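# Stow the earphones in the chest drawer and close it

## Task

Place the coiled earphones inside the small chest's open drawer, then push that drawer closed; the chest must still be standing upright at the end.

## Robot and tools

Robot: two Franka FR3 seven-joint arms, left_arm and right_arm, each carrying a Robotiq 2F-140 gripper with a wrist camera. The fingers have a hinge and can fold when pushed. Bases: left_arm at (-0.026, +0.384, +0.017) m, right_arm at (-0.059, -0.449, +0.017) m, each with a very small yaw. A two-camera stand sits behind the arms. Loose objects may sometimes get a brief nudge.

Frames: the scene frame has its origin at table-top height, midway between the nominal bases; +x points out over the table, +z up, +y toward left_arm. Arm names do not match image sides. Each arm reports its hand pose, velocities and targets in its own base frame. Offsets are along that arm's base axes, and rotations turn about its Hand target point. cam_high and the table use the scene frame. On the gripper, the fingers point along +z and close along y. end_effector_position is the pinch point between the closed pads. The fingertips reach about 33 mm past it at gaps up to 40 mm, and only 9 mm when fully open.

execute_actions(actions, cameras): actions is a list of actions. Each action is up to 15 rows, one per 1/30 s control step; a short table repeats its last row. Every row is one flat list of 18 numbers in [-1, 1] covering both arms: left dx, dy, dz, rx, ry, rz, gripper position, force_limit, speed, then the same nine for the right arm. The six pose numbers are an offset, not a pose. They count from that arm's Hand target at the start of the action, and every row counts from that same start, not from the row before. 1.0 equals 0.6 m or 180 degrees; rx, ry, rz form one rotation vector. Sending the same offset again moves the arm further. All-zero pose numbers re-request the current Hand target. Gripper position: +1 is fully open (140 mm), about -0.8 brings the pads together, and -1 closes until blocked. force_limit runs from about 14 N at -1 to 58 N at +1 for a slow close. speed runs from about 30 mm/s at -1 to 250 mm/s at +1; faster closes grip harder. Both start at +1. Gripper numbers are commands too, so repeat the last ones to leave a gripper unchanged. Each action takes 0.5 s. Images come back only for an empty list or when cameras names them.

The controller clips each step to within 70 mm and 16 degrees of the measured pose, so one action may fall short. The gripper often rests short of its Hand target. Another action, even all zeros, asks for it again; if it still rests short, send the remaining distance.

move(target, speed, blend, blocking, cameras): target is one 18-number row, or a list of up to 15 such rows, laid out as above. All rows are offsets from the Hand targets at the start of the move. speed is in m/s, from 0.002 to 2, default 0.25; give one value, or one per target. blend is in metres and rounds corners (default 0 means stop at each target). A move lasts at most 10 s and does not steer around obstacles. The result adds a move: line, such as done, off_target, moving, held or fault, plus any limits (paced, held). blocking=false returns after about 0.5 s while the move continues.

wait(seconds 0 to 10) lets the scene run. stop brakes a running move, but the fingers keep moving. zoom_image(camera, region [x0, y0, x1, y1] in pixels, at most 504 by 504) enlarges part of the latest image from cam_high, cam_left_wrist or cam_right_wrist (each 896x504). clear_fault(arm) clears a reported torque or force fault. read_manual returns licence text. finished_scene(scene) ends the scene for good.

Results: end_effector_position in metres and end_effector_quat_wxyz, both in the arm's base frame, possibly a few cm off. Other lines:
- Hand target: the arm's last commanded pose after clipping.
- Tool commands: the current gripper commands.
- object_status: 0 moving, 1 blocked while opening, 2 blocked while closing (likely holding something), 3 at the requested position or pads touching.
- position_measured: in counts, 3 fully open, about 139 at 60 mm, 230 with pads touching.
- Joint torques and external torques, and Flange force along the gripper's own axes.
- Wrist depth: a 7x7 grid of distances per wrist camera, rows separated by " / ".
- Joint velocities.
- Step readings of hand position.

Gripping: close with position -1 and check for object_status 2. Grip with the fingertip quarter of the pads; a grip nearer the palm can fold the fingers and hold loosely or let go. Pressing fingertips straight into a surface folds them with little sign of contact. To grip harder, raise force_limit and nudge position from -1 to -0.98. To grip softer, open and close again slowly.

Faults: an arm stops on contact torque of 85 N m at the large joints or 11 N m at the wrist joints, on 85 N of outside force (held weight counts), on passing a joint's range, or on excessive joint speed. Call clear_fault to recover; if the arm's own grip pins it, release first. Holding loads, stretched reach or pushing against something unreachable heats motors. After a MOTOR HOT warning, an over-temperature stop can follow, lasting 30 to 60 s or more. Thinking time lets the scene run on.

Avoid: anything falling off the table (the task fails), drops, releasing moving parts, slams, hard hits on fixed or heavy things, strong pushes, tipping the chest, contact between the two grippers, and gripping the other arm's fingers. Also avoid squeezing hard on a part still resting on something. Close the drawer with a gentle, slow push. The result must hold after the robot lets go.

Each tool is called after "Request:" in YAML: its name, and indented under it one key for each argument.

## Session

Request:
execute_actions:
  actions: []

Scene clock: 0.00 s.
left_arm: end_effector_position=(+0.4274, -0.2475, +0.1376) position_measured=3 object_status=3 end_effector_quat_wxyz=(-0.050, +0.219, +0.922, -0.314) | right_arm: end_effector_position=(+0.5438, +0.0718, +0.1622) position_measured=3 object_status=3 end_effector_quat_wxyz=(-0.026, +0.731, -0.671, +0.122)
Joint positions: left_arm=[-0.414 0.064 0.219 -2.309 -0.761 2.078 2.325] | right_arm=[0.131 -0.061 0.062 -2.365 -0.262 2.475 0.299]
Joint velocities: within noise
Joint torques (N m): no reading
External joint torques (N m): no reading
Flange force (N): no reading
Wrist depth (mm): cam_left_wrist=[594 476 371 304 258 223 196 / 749 531 400 325 272 235 204 / 820 594 439 349 289 245 214 / 968 118 471 373 308 137 217 / - 109 507 408 327 137 96 / - 217 256 373 352 295 101 / - 222 253 339 384 310 -] | cam_right_wrist=[347 331 314 300 287 274 263 / 359 342 324 310 296 282 270 / 374 355 335 319 303 290 278 / 386 124 347 329 314 138 283 / - 114 360 341 322 138 101 / - 391 373 351 334 320 96 / - 408 374 364 345 330 -]
Hand target: left_arm +0.4274, -0.2475, +0.1376; -0.050, +0.219, +0.922, -0.314 | right_arm +0.5438, +0.0718, +0.1622; -0.026, +0.731, -0.671, +0.122
Tool commands: left_gripper/position=+1.0 left_gripper/force_limit=+1.0 left_gripper/speed=+1.0 right_gripper/position=+1.0 right_gripper/force_limit=+1.0 right_gripper/speed=+1.0

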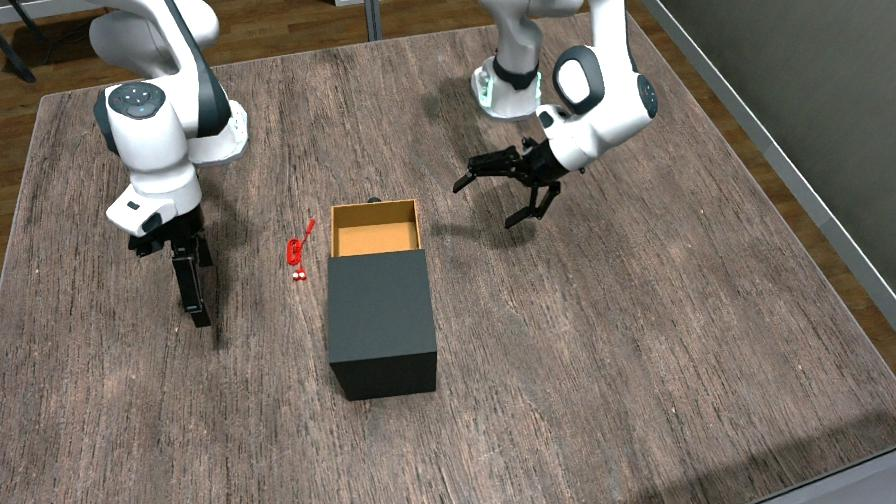

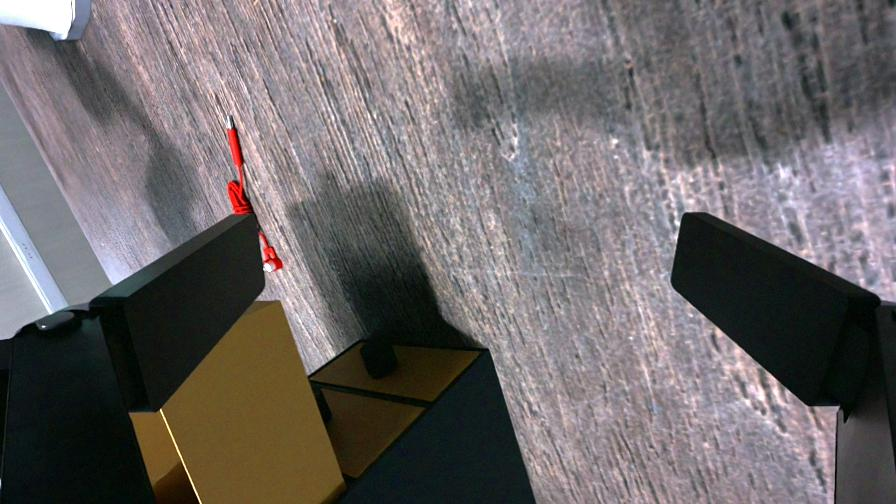

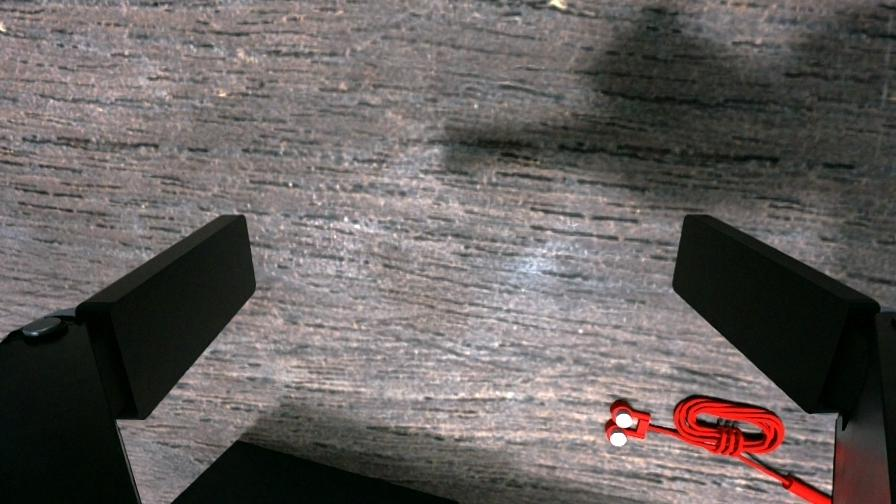

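Request:
zoom_image:
  camera: "cam_high"
  region: [240, 170, 480, 410]

Request:
zoom_image:
  camera: "cam_left_wrist"
  region: [120, 90, 560, 504]

Request:
zoom_image:
  camera: "cam_right_wrist"
  region: [560, 340, 896, 504]

Scaled by 2.100 from the camera's 896x504 image, which has a finer 1280x720 frame.

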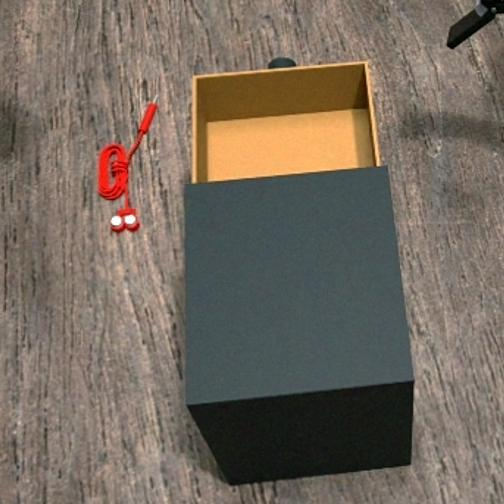

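Scaled by 1.145 from the camera's 896x504 image, which has a finer 1280x720 frame.

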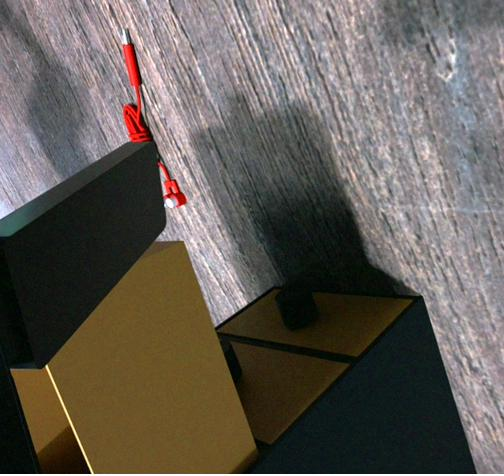

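Scaled by 1.500 from the camera's 896x504 image, which has a finer 1280x720 frame.

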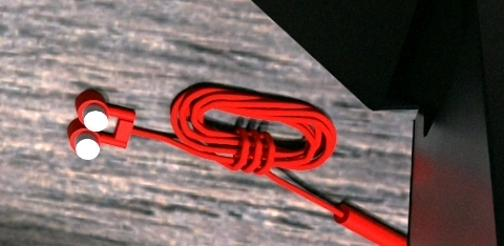

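Request:
move:
  target: [0,0,0,0,0,0,1,1,1, -0.3063,0.2137,0.146,-0.0097,0.0849,0.4095,-0.1,-1,0]
  speed: 0.3
  cameras: ["all"]

Scene clock: 10.70 s.
left_arm: end_effector_position=(+0.4274, -0.2475, +0.1376) position_measured=3 object_status=3 end_effector_quat_wxyz=(-0.050, +0.219, +0.922, -0.314) | right_arm: end_effector_position=(+0.3599, +0.2005, +0.2493) position_measured=141 object_status=3 end_effector_quat_wxyz=(+0.000, +0.995, -0.099, +0.000)
Joint positions: left_arm=[-0.414 0.064 0.219 -2.309 -0.761 2.078 2.325] | right_arm=[0.669 -0.442 -0.146 -2.441 -0.068 2.002 -0.807]
Joint velocities: left_arm=[within noise] | right_arm=[0 0 0.001 0.001 0 0.001 -0.007]
Joint torques (N m): left_arm=[0.64 -28.6 0.34 20.87 0.03 1.08 -0.07] | right_arm=[1 -17.12 0.96 26.22 0.57 2.35 -0.19]
External joint torques (N m): left_arm=[0.6 1.31 -0.11 0.32 0.03 0.09 -0.01] | right_arm=[1.04 -0.48 -0.35 1.82 -0.15 -0.27 -0.19]
Flange force (N): left_arm=[-4.2 3.0 1.0] | right_arm=[2.8 -2.3 -4.7]
Wrist depth (mm): cam_left_wrist=[599 475 371 303 260 223 196 / 737 523 400 324 272 234 204 / 826 597 439 348 289 247 214 / 2232 118 487 375 307 137 218 / - 110 503 409 328 137 96 / - 216 255 372 352 295 - / - 222 253 336 382 311 -] | cam_right_wrist=[- 358 362 363 366 368 371 / 382 380 380 381 385 389 389 / 396 401 400 405 405 410 412 / 418 423 148 429 150 434 437 / 439 78 94 456 130 93 456 / - - 483 485 - - 73 / - - - 520 - - -]
Hand target: left_arm +0.4274, -0.2475, +0.1376; -0.050, +0.219, +0.922, -0.314 | right_arm +0.3600, +0.2000, +0.2498; +0.001, +0.995, -0.095, +0.000
Off the commanded pose: left_arm 0.000 m, 0 deg | right_arm 0.001 m, 0 deg.
move: done

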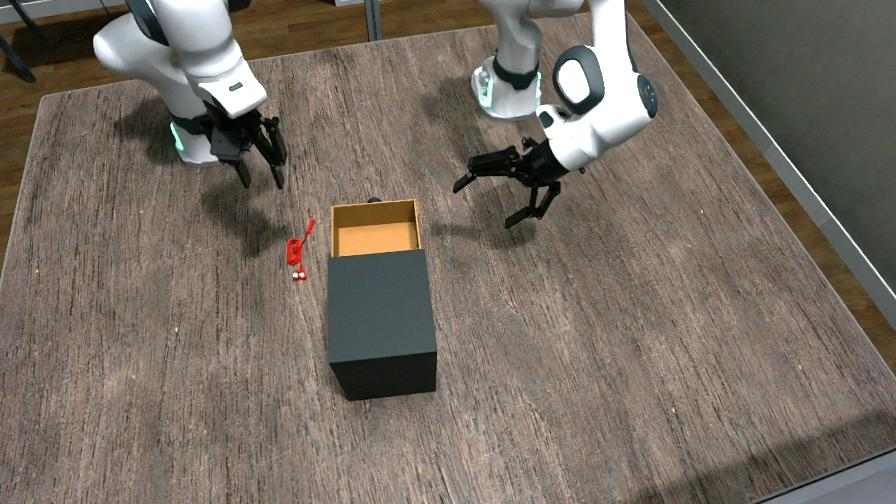

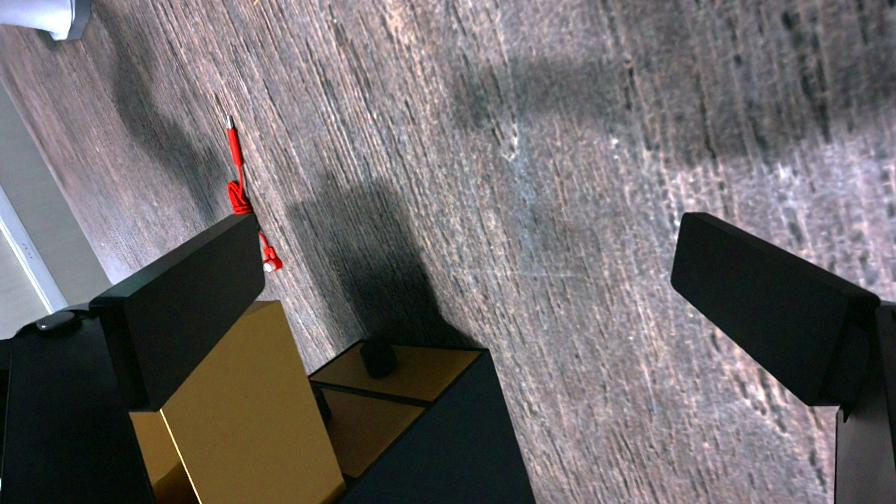

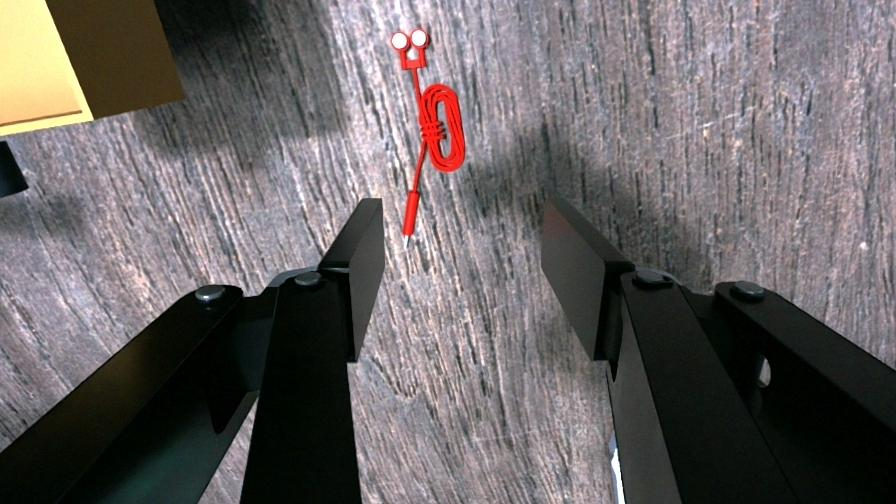

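Request:
zoom_image:
  camera: "cam_right_wrist"
  region: [360, 10, 520, 260]

Request:
zoom_image:
  camera: "cam_right_wrist"
  region: [0, 0, 240, 240]

Scaled by 2.016 from the camera's 896x504 image, which has a finer 1280x720 frame.

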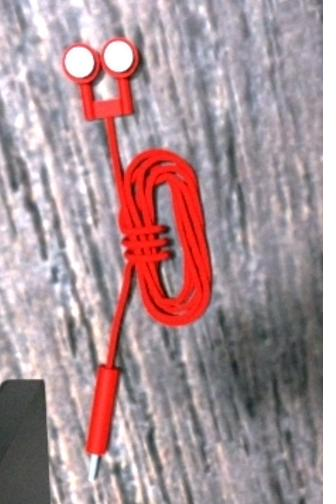

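Scaled by 2.100 from the camera's 896x504 image, which has a finer 1280x720 frame.

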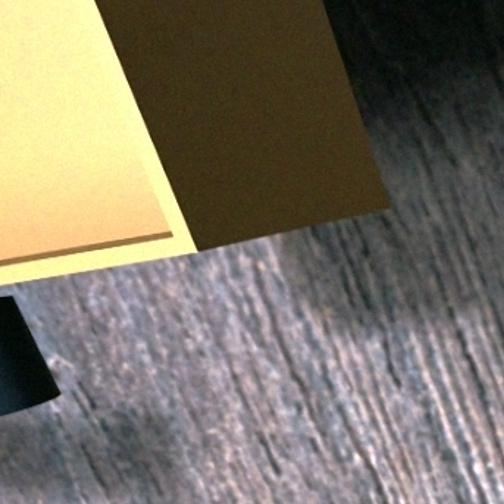

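Request:
move:
  target: [0,0,0,0,0,0,1,1,1, 0.0267,-0.0033,-0.24,0,0,0.057,-0.1,-1,0]
  speed: 0.25
  cameras: ["cam_right_wrist","cam_high"]

Scene clock: 17.23 s.
left_arm: end_effector_position=(+0.4274, -0.2475, +0.1376) position_measured=3 object_status=3 end_effector_quat_wxyz=(-0.050, +0.219, +0.922, -0.314) | right_arm: end_effector_position=(+0.3752, +0.1972, +0.1058) position_measured=141 object_status=3 end_effector_quat_wxyz=(+0.002, +1.000, -0.008, -0.001)
Joint positions: left_arm=[-0.414 0.064 0.219 -2.309 -0.761 2.078 2.325] | right_arm=[0.714 -0.194 -0.234 -2.61 -0.071 2.417 -1.016]
Joint velocities: left_arm=[within noise] | right_arm=[0 0 -0.001 0 -0.001 0.001 -0.008]
Joint torques (N m): left_arm=[0.64 -28.65 0.32 20.88 0.06 1.08 -0.07] | right_arm=[1.06 -21.61 0.54 22.7 1.09 2.93 -0.16]
External joint torques (N m): left_arm=[0.61 1.11 -0.11 0.43 0.06 0.1 -0.01] | right_arm=[1.08 0.14 -0.4 1.63 0.55 0.31 -0.17]
Flange force (N): left_arm=[-4.1 2.7 0.7] | right_arm=[5.5 -3.6 0.4]
Wrist depth (mm): cam_left_wrist=[599 475 371 304 259 223 196 / 749 525 400 323 272 233 205 / 815 594 439 348 287 245 214 / 412 118 474 377 307 136 218 / - 109 506 404 328 137 96 / - 218 256 386 351 294 - / - 220 253 338 380 311 -] | cam_right_wrist=[227 229 230 229 233 235 237 / 240 241 243 243 246 248 250 / 253 254 256 256 259 262 264 / 267 268 148 274 268 278 281 / 280 78 94 291 284 93 291 / - - 308 309 311 - 74 / - - - 329 - - -]
Hand target: left_arm +0.4274, -0.2475, +0.1376; -0.050, +0.219, +0.922, -0.314 | right_arm +0.3761, +0.1980, +0.1058; +0.001, +1.000, -0.006, +0.000
Off the commanded pose: left_arm 0.000 m, 0 deg | right_arm 0.001 m, 0 deg.
move: done
Images, in order (width x height): cam_high 896x504, cam_right_wrist 896x504.

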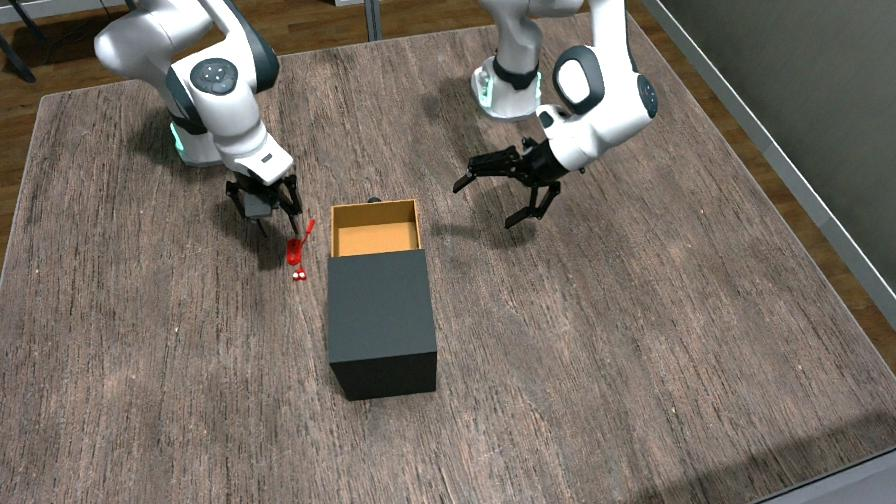

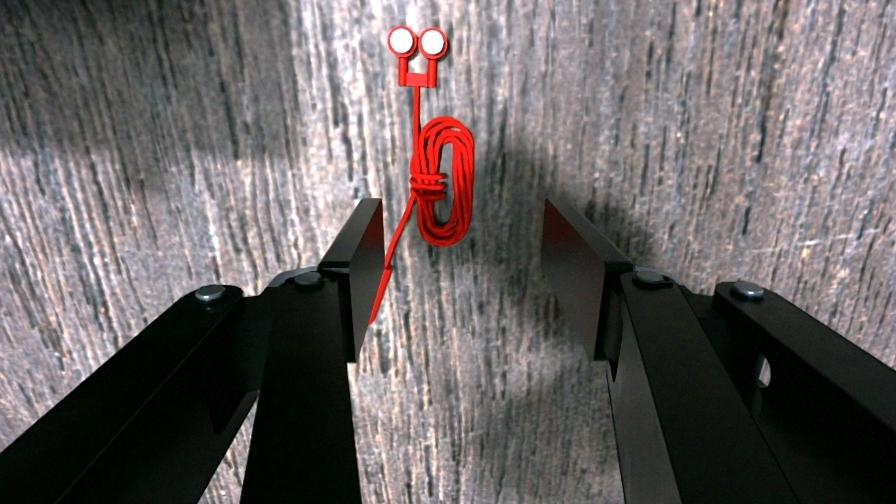

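Request:
move:
  target: [0,0,0,0,0,0,1,1,1, 0,0.006,-0.1263,0,0,0,-0.1,-1,0]
  speed: 0.12
  cameras: ["cam_right_wrist"]

Request:
zoom_image:
  camera: "cam_right_wrist"
  region: [300, 60, 620, 380]

Scene clock: 20.80 s.
left_arm: end_effector_position=(+0.4274, -0.2475, +0.1376) position_measured=3 object_status=3 end_effector_quat_wxyz=(-0.050, +0.219, +0.922, -0.314) | right_arm: end_effector_position=(+0.3756, +0.2001, +0.0300) position_measured=141 object_status=3 end_effector_quat_wxyz=(+0.002, +1.000, -0.009, -0.001)
Joint positions: left_arm=[-0.414 0.064 0.219 -2.309 -0.761 2.078 2.325] | right_arm=[0.728 0.007 -0.237 -2.643 0 2.647 -1.061]
Joint velocities: left_arm=[within noise] | right_arm=[0 0.001 0 0 0 0.002 -0.007]
Joint torques (N m): left_arm=[0.65 -28.69 0.27 20.91 0.05 1.08 -0.06] | right_arm=[0.88 -25.36 0.29 19.3 0.94 2.99 -0.15]
External joint torques (N m): left_arm=[0.66 1.17 -0.13 0.39 0.06 0.1 0] | right_arm=[0.88 0.14 0.33 1.41 0.55 0.37 -0.16]
Flange force (N): left_arm=[-4.1 2.8 0.8] | right_arm=[4.3 -3.6 2.3]
Wrist depth (mm): cam_left_wrist=[596 475 371 304 259 223 196 / 749 531 400 324 272 233 204 / 854 590 440 347 288 245 214 / 895 118 485 374 308 137 218 / - 109 503 401 328 137 96 / - 212 257 365 352 296 - / - 220 271 337 381 309 -] | cam_right_wrist=[159 160 162 161 164 164 166 / 167 169 170 171 172 173 175 / 177 178 179 179 182 183 184 / 187 188 148 190 187 194 196 / 196 78 94 203 199 93 204 / - - - 217 218 - 73 / - - - 232 233 - -]
Hand target: left_arm +0.4274, -0.2475, +0.1376; -0.050, +0.219, +0.922, -0.314 | right_arm +0.3761, +0.2016, +0.0300; +0.001, +1.000, -0.006, +0.000
Off the commanded pose: left_arm 0.000 m, 0 deg | right_arm 0.002 m, 0 deg.
move: done
Images, in order (width x height): cam_right_wrist 896x504.

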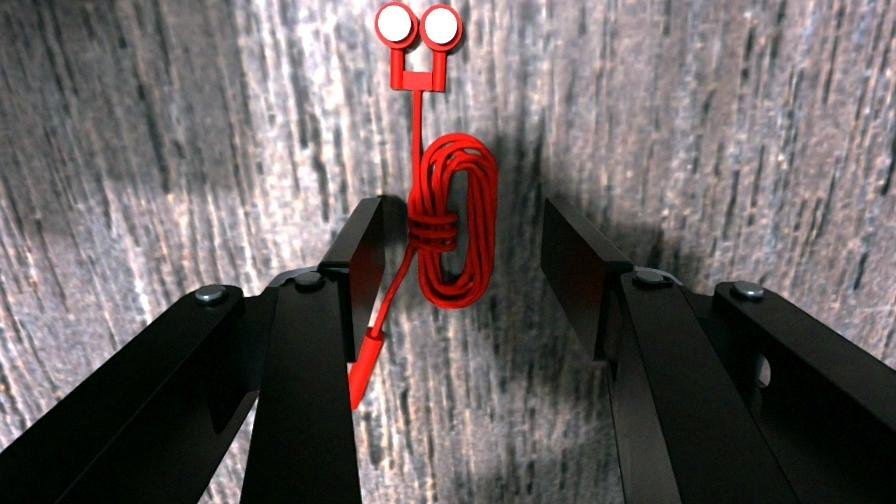

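Scaled by 1.575 from the camera's 896x504 image, which has a finer 1280x720 frame.

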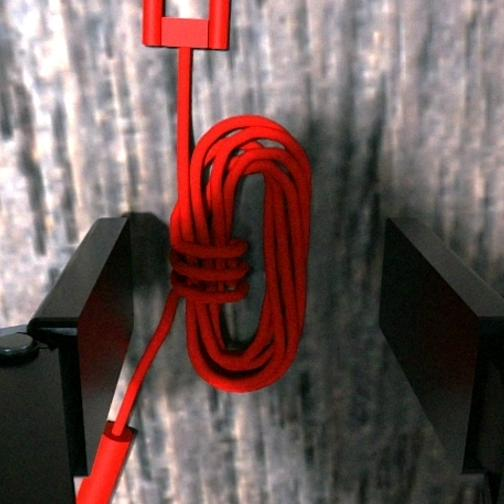

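Request:
move:
  target: [0,0,0,0,0,0,1,1,1, 0,0.004,-0.0133,0,0,0,-0.16,-1,-0.5]
  speed: 0.05
  cameras: ["cam_right_wrist"]

Request:
zoom_image:
  camera: "cam_right_wrist"
  region: [300, 60, 620, 380]

Scene clock: 23.30 s.
left_arm: end_effector_position=(+0.4274, -0.2475, +0.1376) position_measured=3 object_status=3 end_effector_quat_wxyz=(-0.050, +0.219, +0.922, -0.314) | right_arm: end_effector_position=(+0.3754, +0.2025, +0.0220) position_measured=149 object_status=3 end_effector_quat_wxyz=(+0.002, +1.000, -0.009, -0.001)
Joint positions: left_arm=[-0.414 0.064 0.219 -2.309 -0.761 2.078 2.325] | right_arm=[0.73 0.033 -0.232 -2.64 0.013 2.669 -1.067]
Joint velocities: left_arm=[within noise] | right_arm=[0.001 0.001 0 0 0.001 0.004 -0.003]
Joint torques (N m): left_arm=[0.65 -28.69 0.32 20.91 0.04 1.09 -0.03] | right_arm=[0.73 -25.91 0.13 18.96 0.96 2.95 -0.19]
External joint torques (N m): left_arm=[0.67 1.21 -0.06 0.31 0.05 0.09 0.03] | right_arm=[0.77 0.15 0.33 1.45 0.58 0.33 -0.19]
Flange force (N): left_arm=[-3.9 3.0 0.8] | right_arm=[4.5 -3.5 2.5]
Wrist depth (mm): cam_left_wrist=[597 474 369 303 258 222 197 / 749 527 403 323 271 234 205 / 815 593 439 347 288 246 213 / 375 118 480 376 307 137 217 / - 109 519 403 329 137 96 / - 211 419 371 352 295 - / - 221 259 338 380 312 -] | cam_right_wrist=[152 153 154 154 156 157 159 / 160 161 163 163 165 165 166 / 169 170 171 169 173 175 176 / 178 179 135 180 166 185 187 / 187 78 94 194 190 89 196 / - 76 - 206 207 - 71 / - - - 221 - - -]
Hand target: left_arm +0.4274, -0.2475, +0.1376; -0.050, +0.219, +0.922, -0.314 | right_arm +0.3761, +0.2040, +0.0220; +0.001, +1.000, -0.006, +0.000
Off the commanded pose: left_arm 0.000 m, 0 deg | right_arm 0.002 m, 0 deg.
move: done
Images, in order (width x height): cam_right_wrist 896x504.

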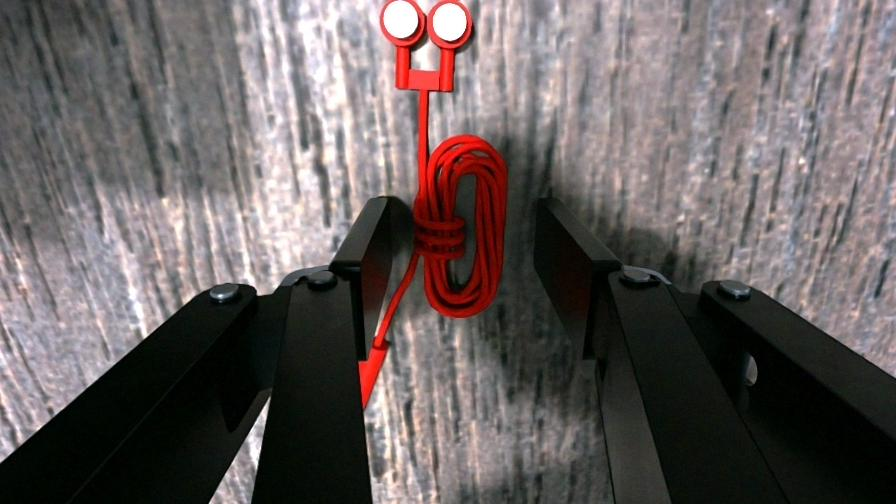

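Scaled by 1.575 from the camera's 896x504 image, which has a finer 1280x720 frame.

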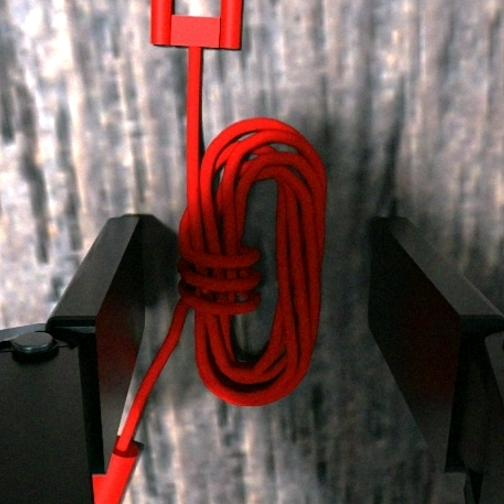

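Request:
move:
  target: [0,0,0,0,0,0,1,1,1, 0,0,-0.0075,0,0,0,-0.2,-1,-0.5]
  speed: 0.03
  cameras: ["cam_right_wrist"]

Request:
zoom_image:
  camera: "cam_right_wrist"
  region: [300, 60, 620, 380]

Scene clock: 24.60 s.
left_arm: end_effector_position=(+0.4274, -0.2475, +0.1376) position_measured=3 object_status=3 end_effector_quat_wxyz=(-0.050, +0.219, +0.922, -0.314) | right_arm: end_effector_position=(+0.3755, +0.2027, +0.0176) position_measured=154 object_status=3 end_effector_quat_wxyz=(+0.002, +1.000, -0.009, -0.001)
Joint positions: left_arm=[-0.414 0.064 0.219 -2.309 -0.761 2.078 2.325] | right_arm=[0.73 0.047 -0.23 -2.64 0.02 2.682 -1.072]
Joint velocities: left_arm=[within noise] | right_arm=[0.001 -0.001 0.001 -0.001 0.001 0.005 -0.004]
Joint torques (N m): left_arm=[0.66 -28.69 0.32 20.86 0.05 1.09 -0.09] | right_arm=[0.48 -26.12 0.06 18.59 0.88 2.95 -0.15]
External joint torques (N m): left_arm=[0.76 1.16 0.01 0.35 0.05 0.11 -0.03] | right_arm=[0.52 0.21 0.33 1.17 0.52 0.32 -0.15]
Flange force (N): left_arm=[-3.9 2.9 0.6] | right_arm=[3.9 -2.9 2.6]
Wrist depth (mm): cam_left_wrist=[596 474 369 304 260 222 196 / 744 526 401 324 271 234 204 / 820 594 436 348 288 246 214 / 385 119 480 374 306 137 217 / - 109 509 400 330 137 96 / - 216 254 364 352 295 - / - 220 254 338 382 311 -] | cam_right_wrist=[148 149 150 150 152 153 154 / 155 157 158 159 160 162 162 / 164 165 167 164 169 170 171 / 174 175 172 168 158 180 182 / 182 78 94 189 187 93 191 / - - - 202 202 - 70 / - - - 215 - - -]
Hand target: left_arm +0.4274, -0.2475, +0.1376; -0.050, +0.219, +0.922, -0.314 | right_arm +0.3761, +0.2040, +0.0175; +0.001, +1.000, -0.006, +0.000
Off the commanded pose: left_arm 0.000 m, 0 deg | right_arm 0.001 m, 0 deg.
move: done
Images, in order (width x height): cam_right_wrist 896x504.

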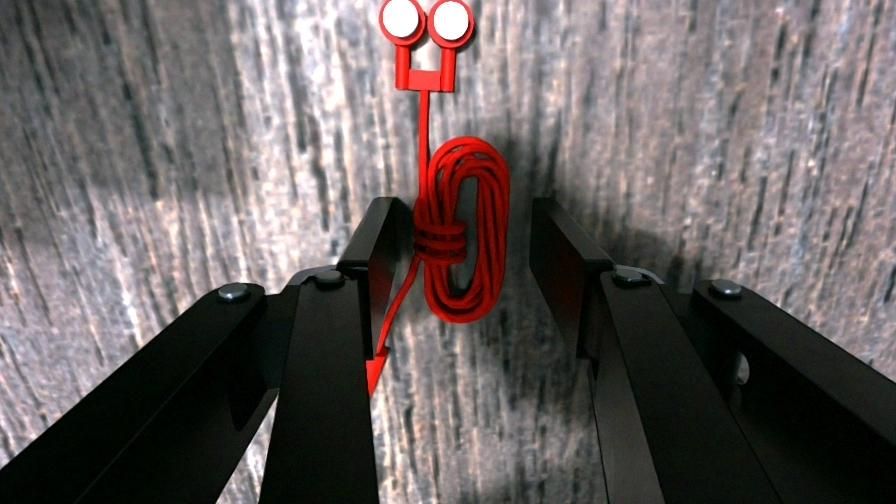

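Scaled by 1.575 from the camera's 896x504 image, which has a finer 1280x720 frame.

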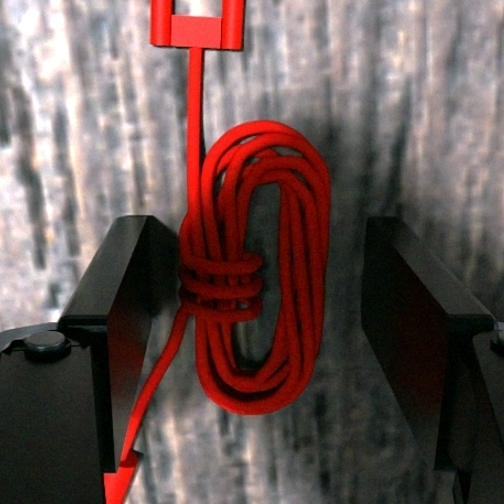

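Request:
move:
  target: [0,0,0,0,0,0,1,1,1, 0,0,-0.0033,0,0,0,-0.26,-1,-1]
  speed: 0.02
  cameras: ["cam_right_wrist"]

Request:
zoom_image:
  camera: "cam_right_wrist"
  region: [300, 60, 620, 380]

Scene clock: 25.70 s.
left_arm: end_effector_position=(+0.4274, -0.2475, +0.1376) position_measured=3 object_status=3 end_effector_quat_wxyz=(-0.050, +0.219, +0.922, -0.314) | right_arm: end_effector_position=(+0.3755, +0.2028, +0.0164) position_measured=162 object_status=3 end_effector_quat_wxyz=(+0.001, +1.000, -0.008, -0.001)
Joint positions: left_arm=[-0.414 0.064 0.219 -2.309 -0.761 2.078 2.325] | right_arm=[0.73 0.05 -0.23 -2.64 0.023 2.686 -1.075]
Joint torques (N m): left_arm=[0.64 -28.71 0.28 20.92 0.06 1.1 -0.05] | right_arm=[0.93 -24.97 0.26 18.47 1.01 3.23 -0.22]
External joint torques (N m): left_arm=[0.65 1.26 -0.12 0.29 0.07 0.1 0.01] | right_arm=[1.02 1.47 0.6 1.2 0.64 0.6 -0.22]
Flange force (N): left_arm=[-4.0 2.9 0.9] | right_arm=[6.2 -5.0 7.6]
Wrist depth (mm): cam_left_wrist=[615 473 367 304 259 223 195 / 749 529 401 324 272 233 204 / 837 593 441 348 289 245 214 / 386 118 475 376 307 137 218 / - 110 509 401 328 137 96 / - 216 255 366 354 296 - / - 222 253 339 381 312 -] | cam_right_wrist=[147 148 149 149 151 152 153 / 155 156 157 157 159 160 161 / 163 164 165 165 167 169 170 / 172 174 171 168 146 179 180 / 183 78 94 188 123 89 189 / - - - 200 - 75 - / - - - 213 - - -]
Hand target: left_arm +0.4274, -0.2475, +0.1376; -0.050, +0.219, +0.922, -0.314 | right_arm +0.3761, +0.2040, +0.0156; +0.001, +1.000, -0.006, +0.000
Off the commanded pose: left_arm 0.000 m, 0 deg | right_arm 0.002 m, 0 deg.
move: done
Images, in order (width x height): cam_right_wrist 896x504.

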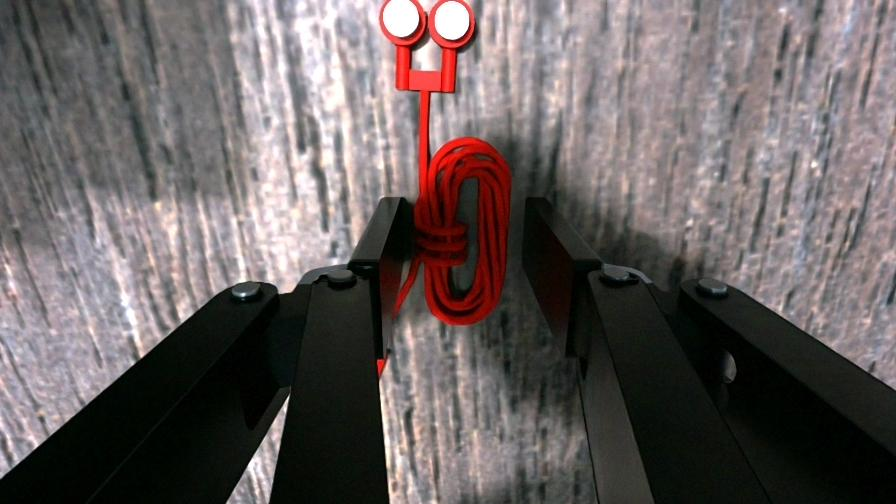

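Scaled by 1.575 from the camera's 896x504 image, which has a finer 1280x720 frame.

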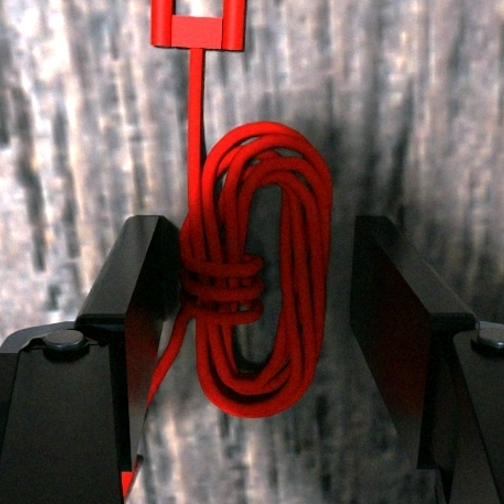

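Request:
move:
  target: [0,0,0,0,0,0,1,1,1, 0,0.0,0.0033,0,0,0,-0.26,-1,-1]
  speed: 0.02

Request:
move:
  target: [0,0,0,0,0,0,1,1,1, 0,0,0,0,0,0,-1,-1,-1]
  speed: 0.02
  cameras: ["cam_right_wrist"]

Request:
zoom_image:
  camera: "cam_right_wrist"
  region: [300, 60, 620, 380]

Scene clock: 26.87 s.
left_arm: end_effector_position=(+0.4274, -0.2475, +0.1376) position_measured=3 object_status=3 end_effector_quat_wxyz=(-0.050, +0.219, +0.922, -0.314) | right_arm: end_effector_position=(+0.3756, +0.2029, +0.0165) position_measured=162 object_status=3 end_effector_quat_wxyz=(+0.001, +1.000, -0.008, -0.001)
Joint positions: left_arm=[-0.414 0.064 0.219 -2.309 -0.761 2.078 2.325] | right_arm=[0.73 0.05 -0.23 -2.64 0.023 2.686 -1.075]
Joint torques (N m): left_arm=[0.64 -28.66 0.35 20.89 0.06 1.1 -0.03] | right_arm=[0.54 -27.36 -0.25 18.54 0.57 2.56 -0.09]
External joint torques (N m): left_arm=[0.78 1.08 0.07 0.43 0.06 0.12 0.03] | right_arm=[0.59 -0.93 0.05 1.19 0.2 -0.08 -0.09]
Flange force (N): left_arm=[-3.9 3.0 0.5] | right_arm=[1.5 -1.5 -2.6]
Wrist depth (mm): cam_left_wrist=[599 473 368 303 259 222 195 / 749 529 400 326 271 234 204 / 837 597 440 348 287 246 214 / 409 119 488 376 307 137 218 / - 109 494 406 329 137 96 / - 217 257 373 355 295 - / - 221 252 337 381 311 -] | cam_right_wrist=[147 148 149 149 151 152 153 / 155 156 157 158 159 160 161 / 163 164 166 159 168 169 170 / 173 174 171 167 146 179 180 / 183 82 94 188 123 89 190 / - - - 200 - 75 - / - - - 214 - - -]
Hand target: left_arm +0.4274, -0.2475, +0.1376; -0.050, +0.219, +0.922, -0.314 | right_arm +0.3761, +0.2040, +0.0175; +0.001, +1.000, -0.006, +0.000
Off the commanded pose: left_arm 0.000 m, 0 deg | right_arm 0.002 m, 0 deg.
move: done

Scene clock: 28.23 s.
left_arm: end_effector_position=(+0.4274, -0.2475, +0.1376) position_measured=3 object_status=3 end_effector_quat_wxyz=(-0.050, +0.219, +0.922, -0.314) | right_arm: end_effector_position=(+0.3766, +0.2039, +0.0177) position_measured=215 object_status=0 end_effector_quat_wxyz=(+0.000, +1.000, -0.008, +0.000)
Joint positions: left_arm=[-0.414 0.064 0.219 -2.309 -0.761 2.078 2.325] | right_arm=[0.73 0.048 -0.229 -2.639 0.023 2.686 -1.075]
Joint torques (N m): left_arm=[0.67 -28.69 0.28 20.93 0.06 1.1 -0.07] | right_arm=[0.42 -26.4 -0.29 17.76 0.5 2.52 -0.1]
External joint torques (N m): left_arm=[0.65 1.32 -0.15 0.32 0.07 0.1 -0.01] | right_arm=[0.44 0.01 -0.02 0.39 0.14 -0.12 -0.1]
Flange force (N): left_arm=[-4.2 3.0 1.0] | right_arm=[1.3 -1.0 0.0]
Wrist depth (mm): cam_left_wrist=[593 477 370 302 260 222 196 / 753 531 398 324 271 234 205 / 840 597 438 348 289 246 214 / 388 118 482 374 305 137 217 / - 109 505 405 330 137 96 / - 216 263 374 353 294 - / - 222 253 337 380 312 -] | cam_right_wrist=[148 149 150 149 152 153 154 / 156 157 159 159 160 161 162 / 165 166 167 166 169 170 171 / 174 175 175 123 177 180 182 / 185 184 - 88 94 188 193 / 194 - - - 70 - 204 / - - - - - 71 -]
Hand target: left_arm +0.4274, -0.2475, +0.1376; -0.050, +0.219, +0.922, -0.314 | right_arm +0.3761, +0.2040, +0.0175; +0.001, +1.000, -0.006, +0.000
Off the commanded pose: left_arm 0.000 m, 0 deg | right_arm 0.001 m, 0 deg.
move: done
Images, in order (width x height): cam_right_wrist 896x504.

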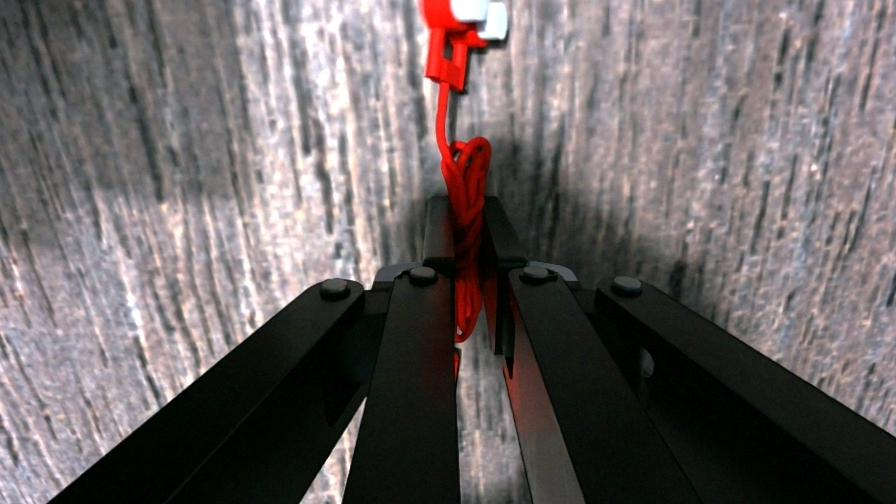

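Scaled by 1.575 from the camera's 896x504 image, which has a finer 1280x720 frame.

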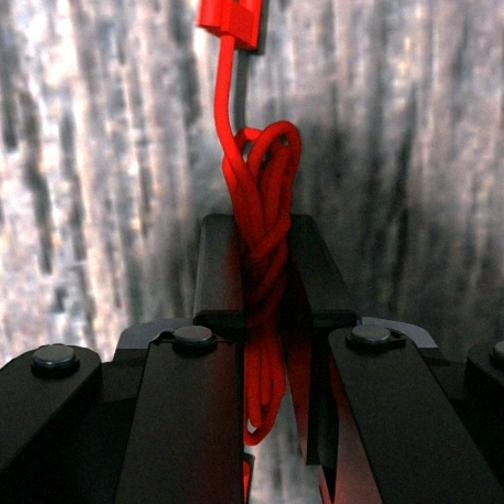

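Request:
wait:
  seconds: 1.5
  cameras: ["cam_right_wrist"]

Request:
zoom_image:
  camera: "cam_right_wrist"
  region: [300, 0, 620, 400]

Scene clock: 29.97 s.
left_arm: end_effector_position=(+0.4274, -0.2475, +0.1376) position_measured=3 object_status=3 end_effector_quat_wxyz=(-0.050, +0.219, +0.922, -0.314) | right_arm: end_effector_position=(+0.3766, +0.2039, +0.0177) position_measured=215 object_status=2 end_effector_quat_wxyz=(+0.000, +1.000, -0.008, +0.000)
Joint positions: left_arm=[-0.414 0.064 0.219 -2.309 -0.761 2.078 2.325] | right_arm=[0.73 0.048 -0.229 -2.639 0.023 2.686 -1.075]
Joint torques (N m): left_arm=[0.67 -28.7 0.36 20.9 0.05 1.08 -0.06] | right_arm=[0.44 -26.38 -0.35 17.82 0.51 2.51 -0.12]
External joint torques (N m): left_arm=[0.7 1.3 -0.02 0.29 0.06 0.09 0] | right_arm=[0.52 0.04 -0.03 0.42 0.14 -0.13 -0.12]
Flange force (N): left_arm=[-4.0 3.1 0.9] | right_arm=[1.4 -1.2 0.1]
Wrist depth (mm): cam_left_wrist=[599 476 369 303 259 222 196 / 762 531 402 325 272 234 205 / 826 599 440 346 287 246 214 / 388 118 483 375 306 137 218 / - 109 506 401 329 137 96 / - 216 254 365 351 295 - / - 222 254 337 381 311 -] | cam_right_wrist=[148 149 150 149 152 153 154 / 156 157 158 159 160 161 162 / 165 166 167 164 169 170 171 / 174 175 175 136 177 181 181 / 185 184 - 94 94 188 194 / 194 - - - 70 - 204 / - - - - - 71 -]
Hand target: left_arm +0.4274, -0.2475, +0.1376; -0.050, +0.219, +0.922, -0.314 | right_arm +0.3761, +0.2040, +0.0175; +0.001, +1.000, -0.006, +0.000
Tool commands: left_gripper/position=+1.0 left_gripper/force_limit=+1.0 left_gripper/speed=+1.0 right_gripper/position=-1.0 right_gripper/force_limit=-1.0 right_gripper/speed=-1.0
Off the commanded pose: left_arm 0.000 m, 0 deg | right_arm 0.001 m, 0 deg.
wait: 1.50 s; at rest from the start
Images, in order (width x height): cam_right_wrist 896x504.

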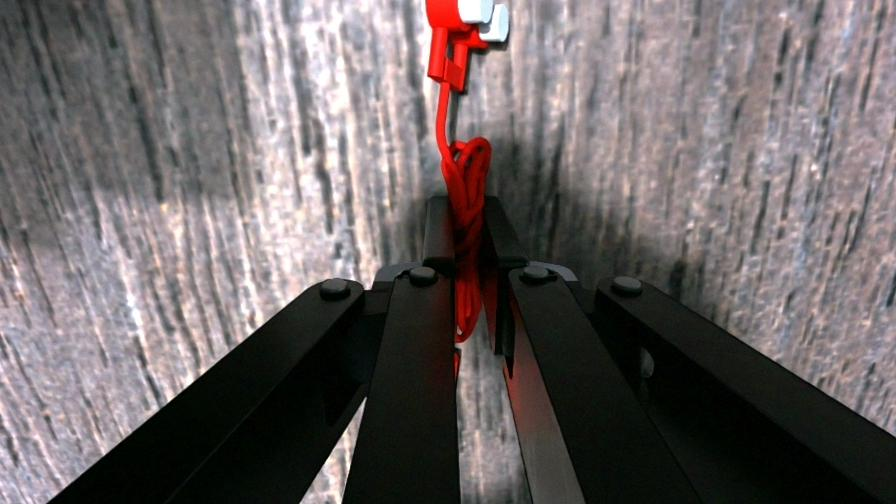

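Scaled by 1.260 from the camera's 896x504 image, which has a finer 1280x720 frame.

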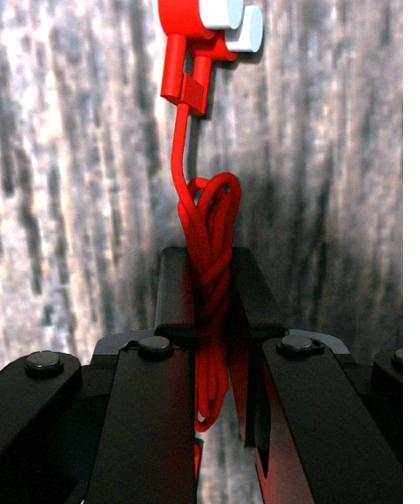

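Request:
move:
  target: [0,0,0,0,0,0,1,1,1, 0,0,0.25,0,0,0,-1,-1,-1]
  speed: 0.1
  cameras: ["all"]

Request:
zoom_image:
  camera: "cam_high"
  region: [220, 140, 440, 300]

Request:
zoom_image:
  camera: "cam_left_wrist"
  region: [120, 60, 400, 300]

Scene clock: 35.00 s.
left_arm: end_effector_position=(+0.4274, -0.2475, +0.1376) position_measured=3 object_status=3 end_effector_quat_wxyz=(-0.050, +0.219, +0.922, -0.314) | right_arm: end_effector_position=(+0.3760, +0.2046, +0.1669) position_measured=215 object_status=2 end_effector_quat_wxyz=(+0.000, +1.000, -0.003, +0.000)
Joint positions: left_arm=[-0.414 0.064 0.219 -2.309 -0.761 2.078 2.325] | right_arm=[0.708 -0.298 -0.208 -2.533 -0.076 2.239 -1.008]
Joint velocities: left_arm=[within noise] | right_arm=[0 -0.001 -0.001 0 0 -0.004 0.002]
Joint torques (N m): left_arm=[0.63 -28.71 0.3 20.87 0.04 1.09 -0.05] | right_arm=[-0.2 -20.74 1.73 24.39 0.56 2.48 0.11]
External joint torques (N m): left_arm=[0.81 1.14 0.05 0.34 0.06 0.12 0.01] | right_arm=[-0.22 -0.62 0.35 1.39 -0.08 -0.16 0.11]
Flange force (N): left_arm=[-3.7 3.0 0.6] | right_arm=[1.5 -1.2 -3.4]
Wrist depth (mm): cam_left_wrist=[616 474 369 303 260 222 195 / 749 527 401 324 271 233 204 / 823 597 436 348 289 246 214 / 411 118 487 377 306 137 219 / - 109 502 403 329 137 96 / - 210 255 376 351 295 - / - 223 252 338 384 311 -] | cam_right_wrist=[280 284 287 286 290 291 292 / 299 300 302 303 306 307 308 / 314 317 319 314 323 325 327 / 333 335 333 123 337 342 346 / 354 351 - 94 94 361 367 / 370 - - - 70 - 388 / - - - - - 71 -]
Hand target: left_arm +0.4274, -0.2475, +0.1376; -0.050, +0.219, +0.922, -0.314 | right_arm +0.3761, +0.2040, +0.1675; +0.001, +1.000, -0.006, +0.000
Off the commanded pose: left_arm 0.000 m, 0 deg | right_arm 0.001 m, 0 deg.
move: done

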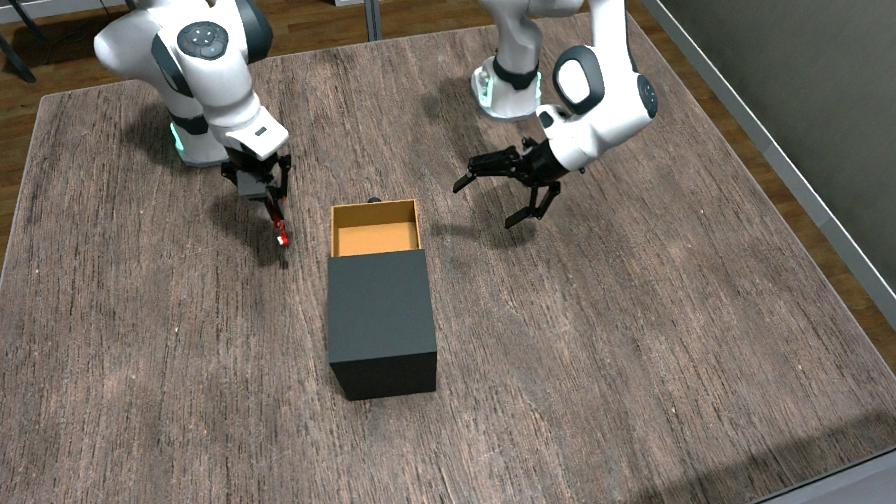

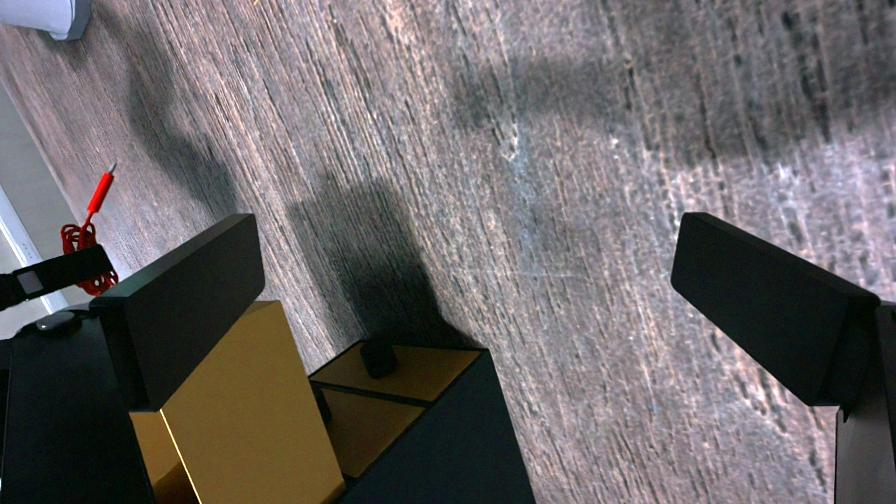

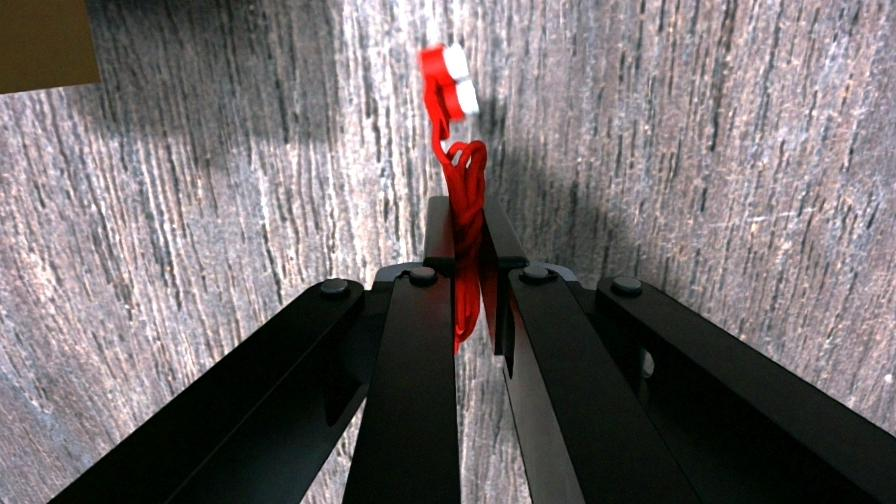

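Scaled by 2.291 from the camera's 896x504 image, which has a finer 1280x720 frame.

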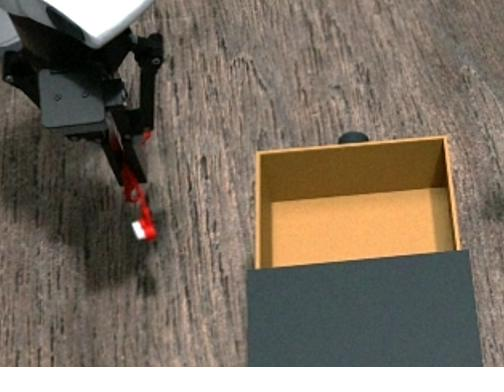

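Scaled by 1.800 from the camera's 896x504 image, which has a finer 1280x720 frame.

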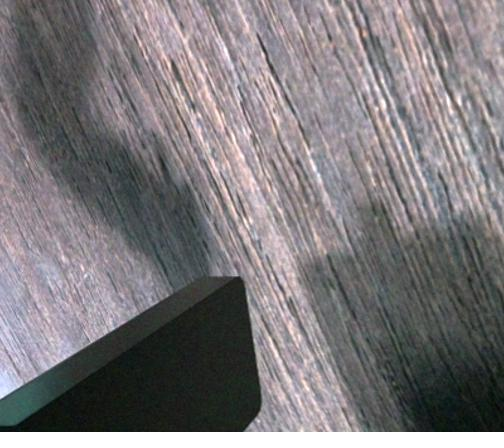

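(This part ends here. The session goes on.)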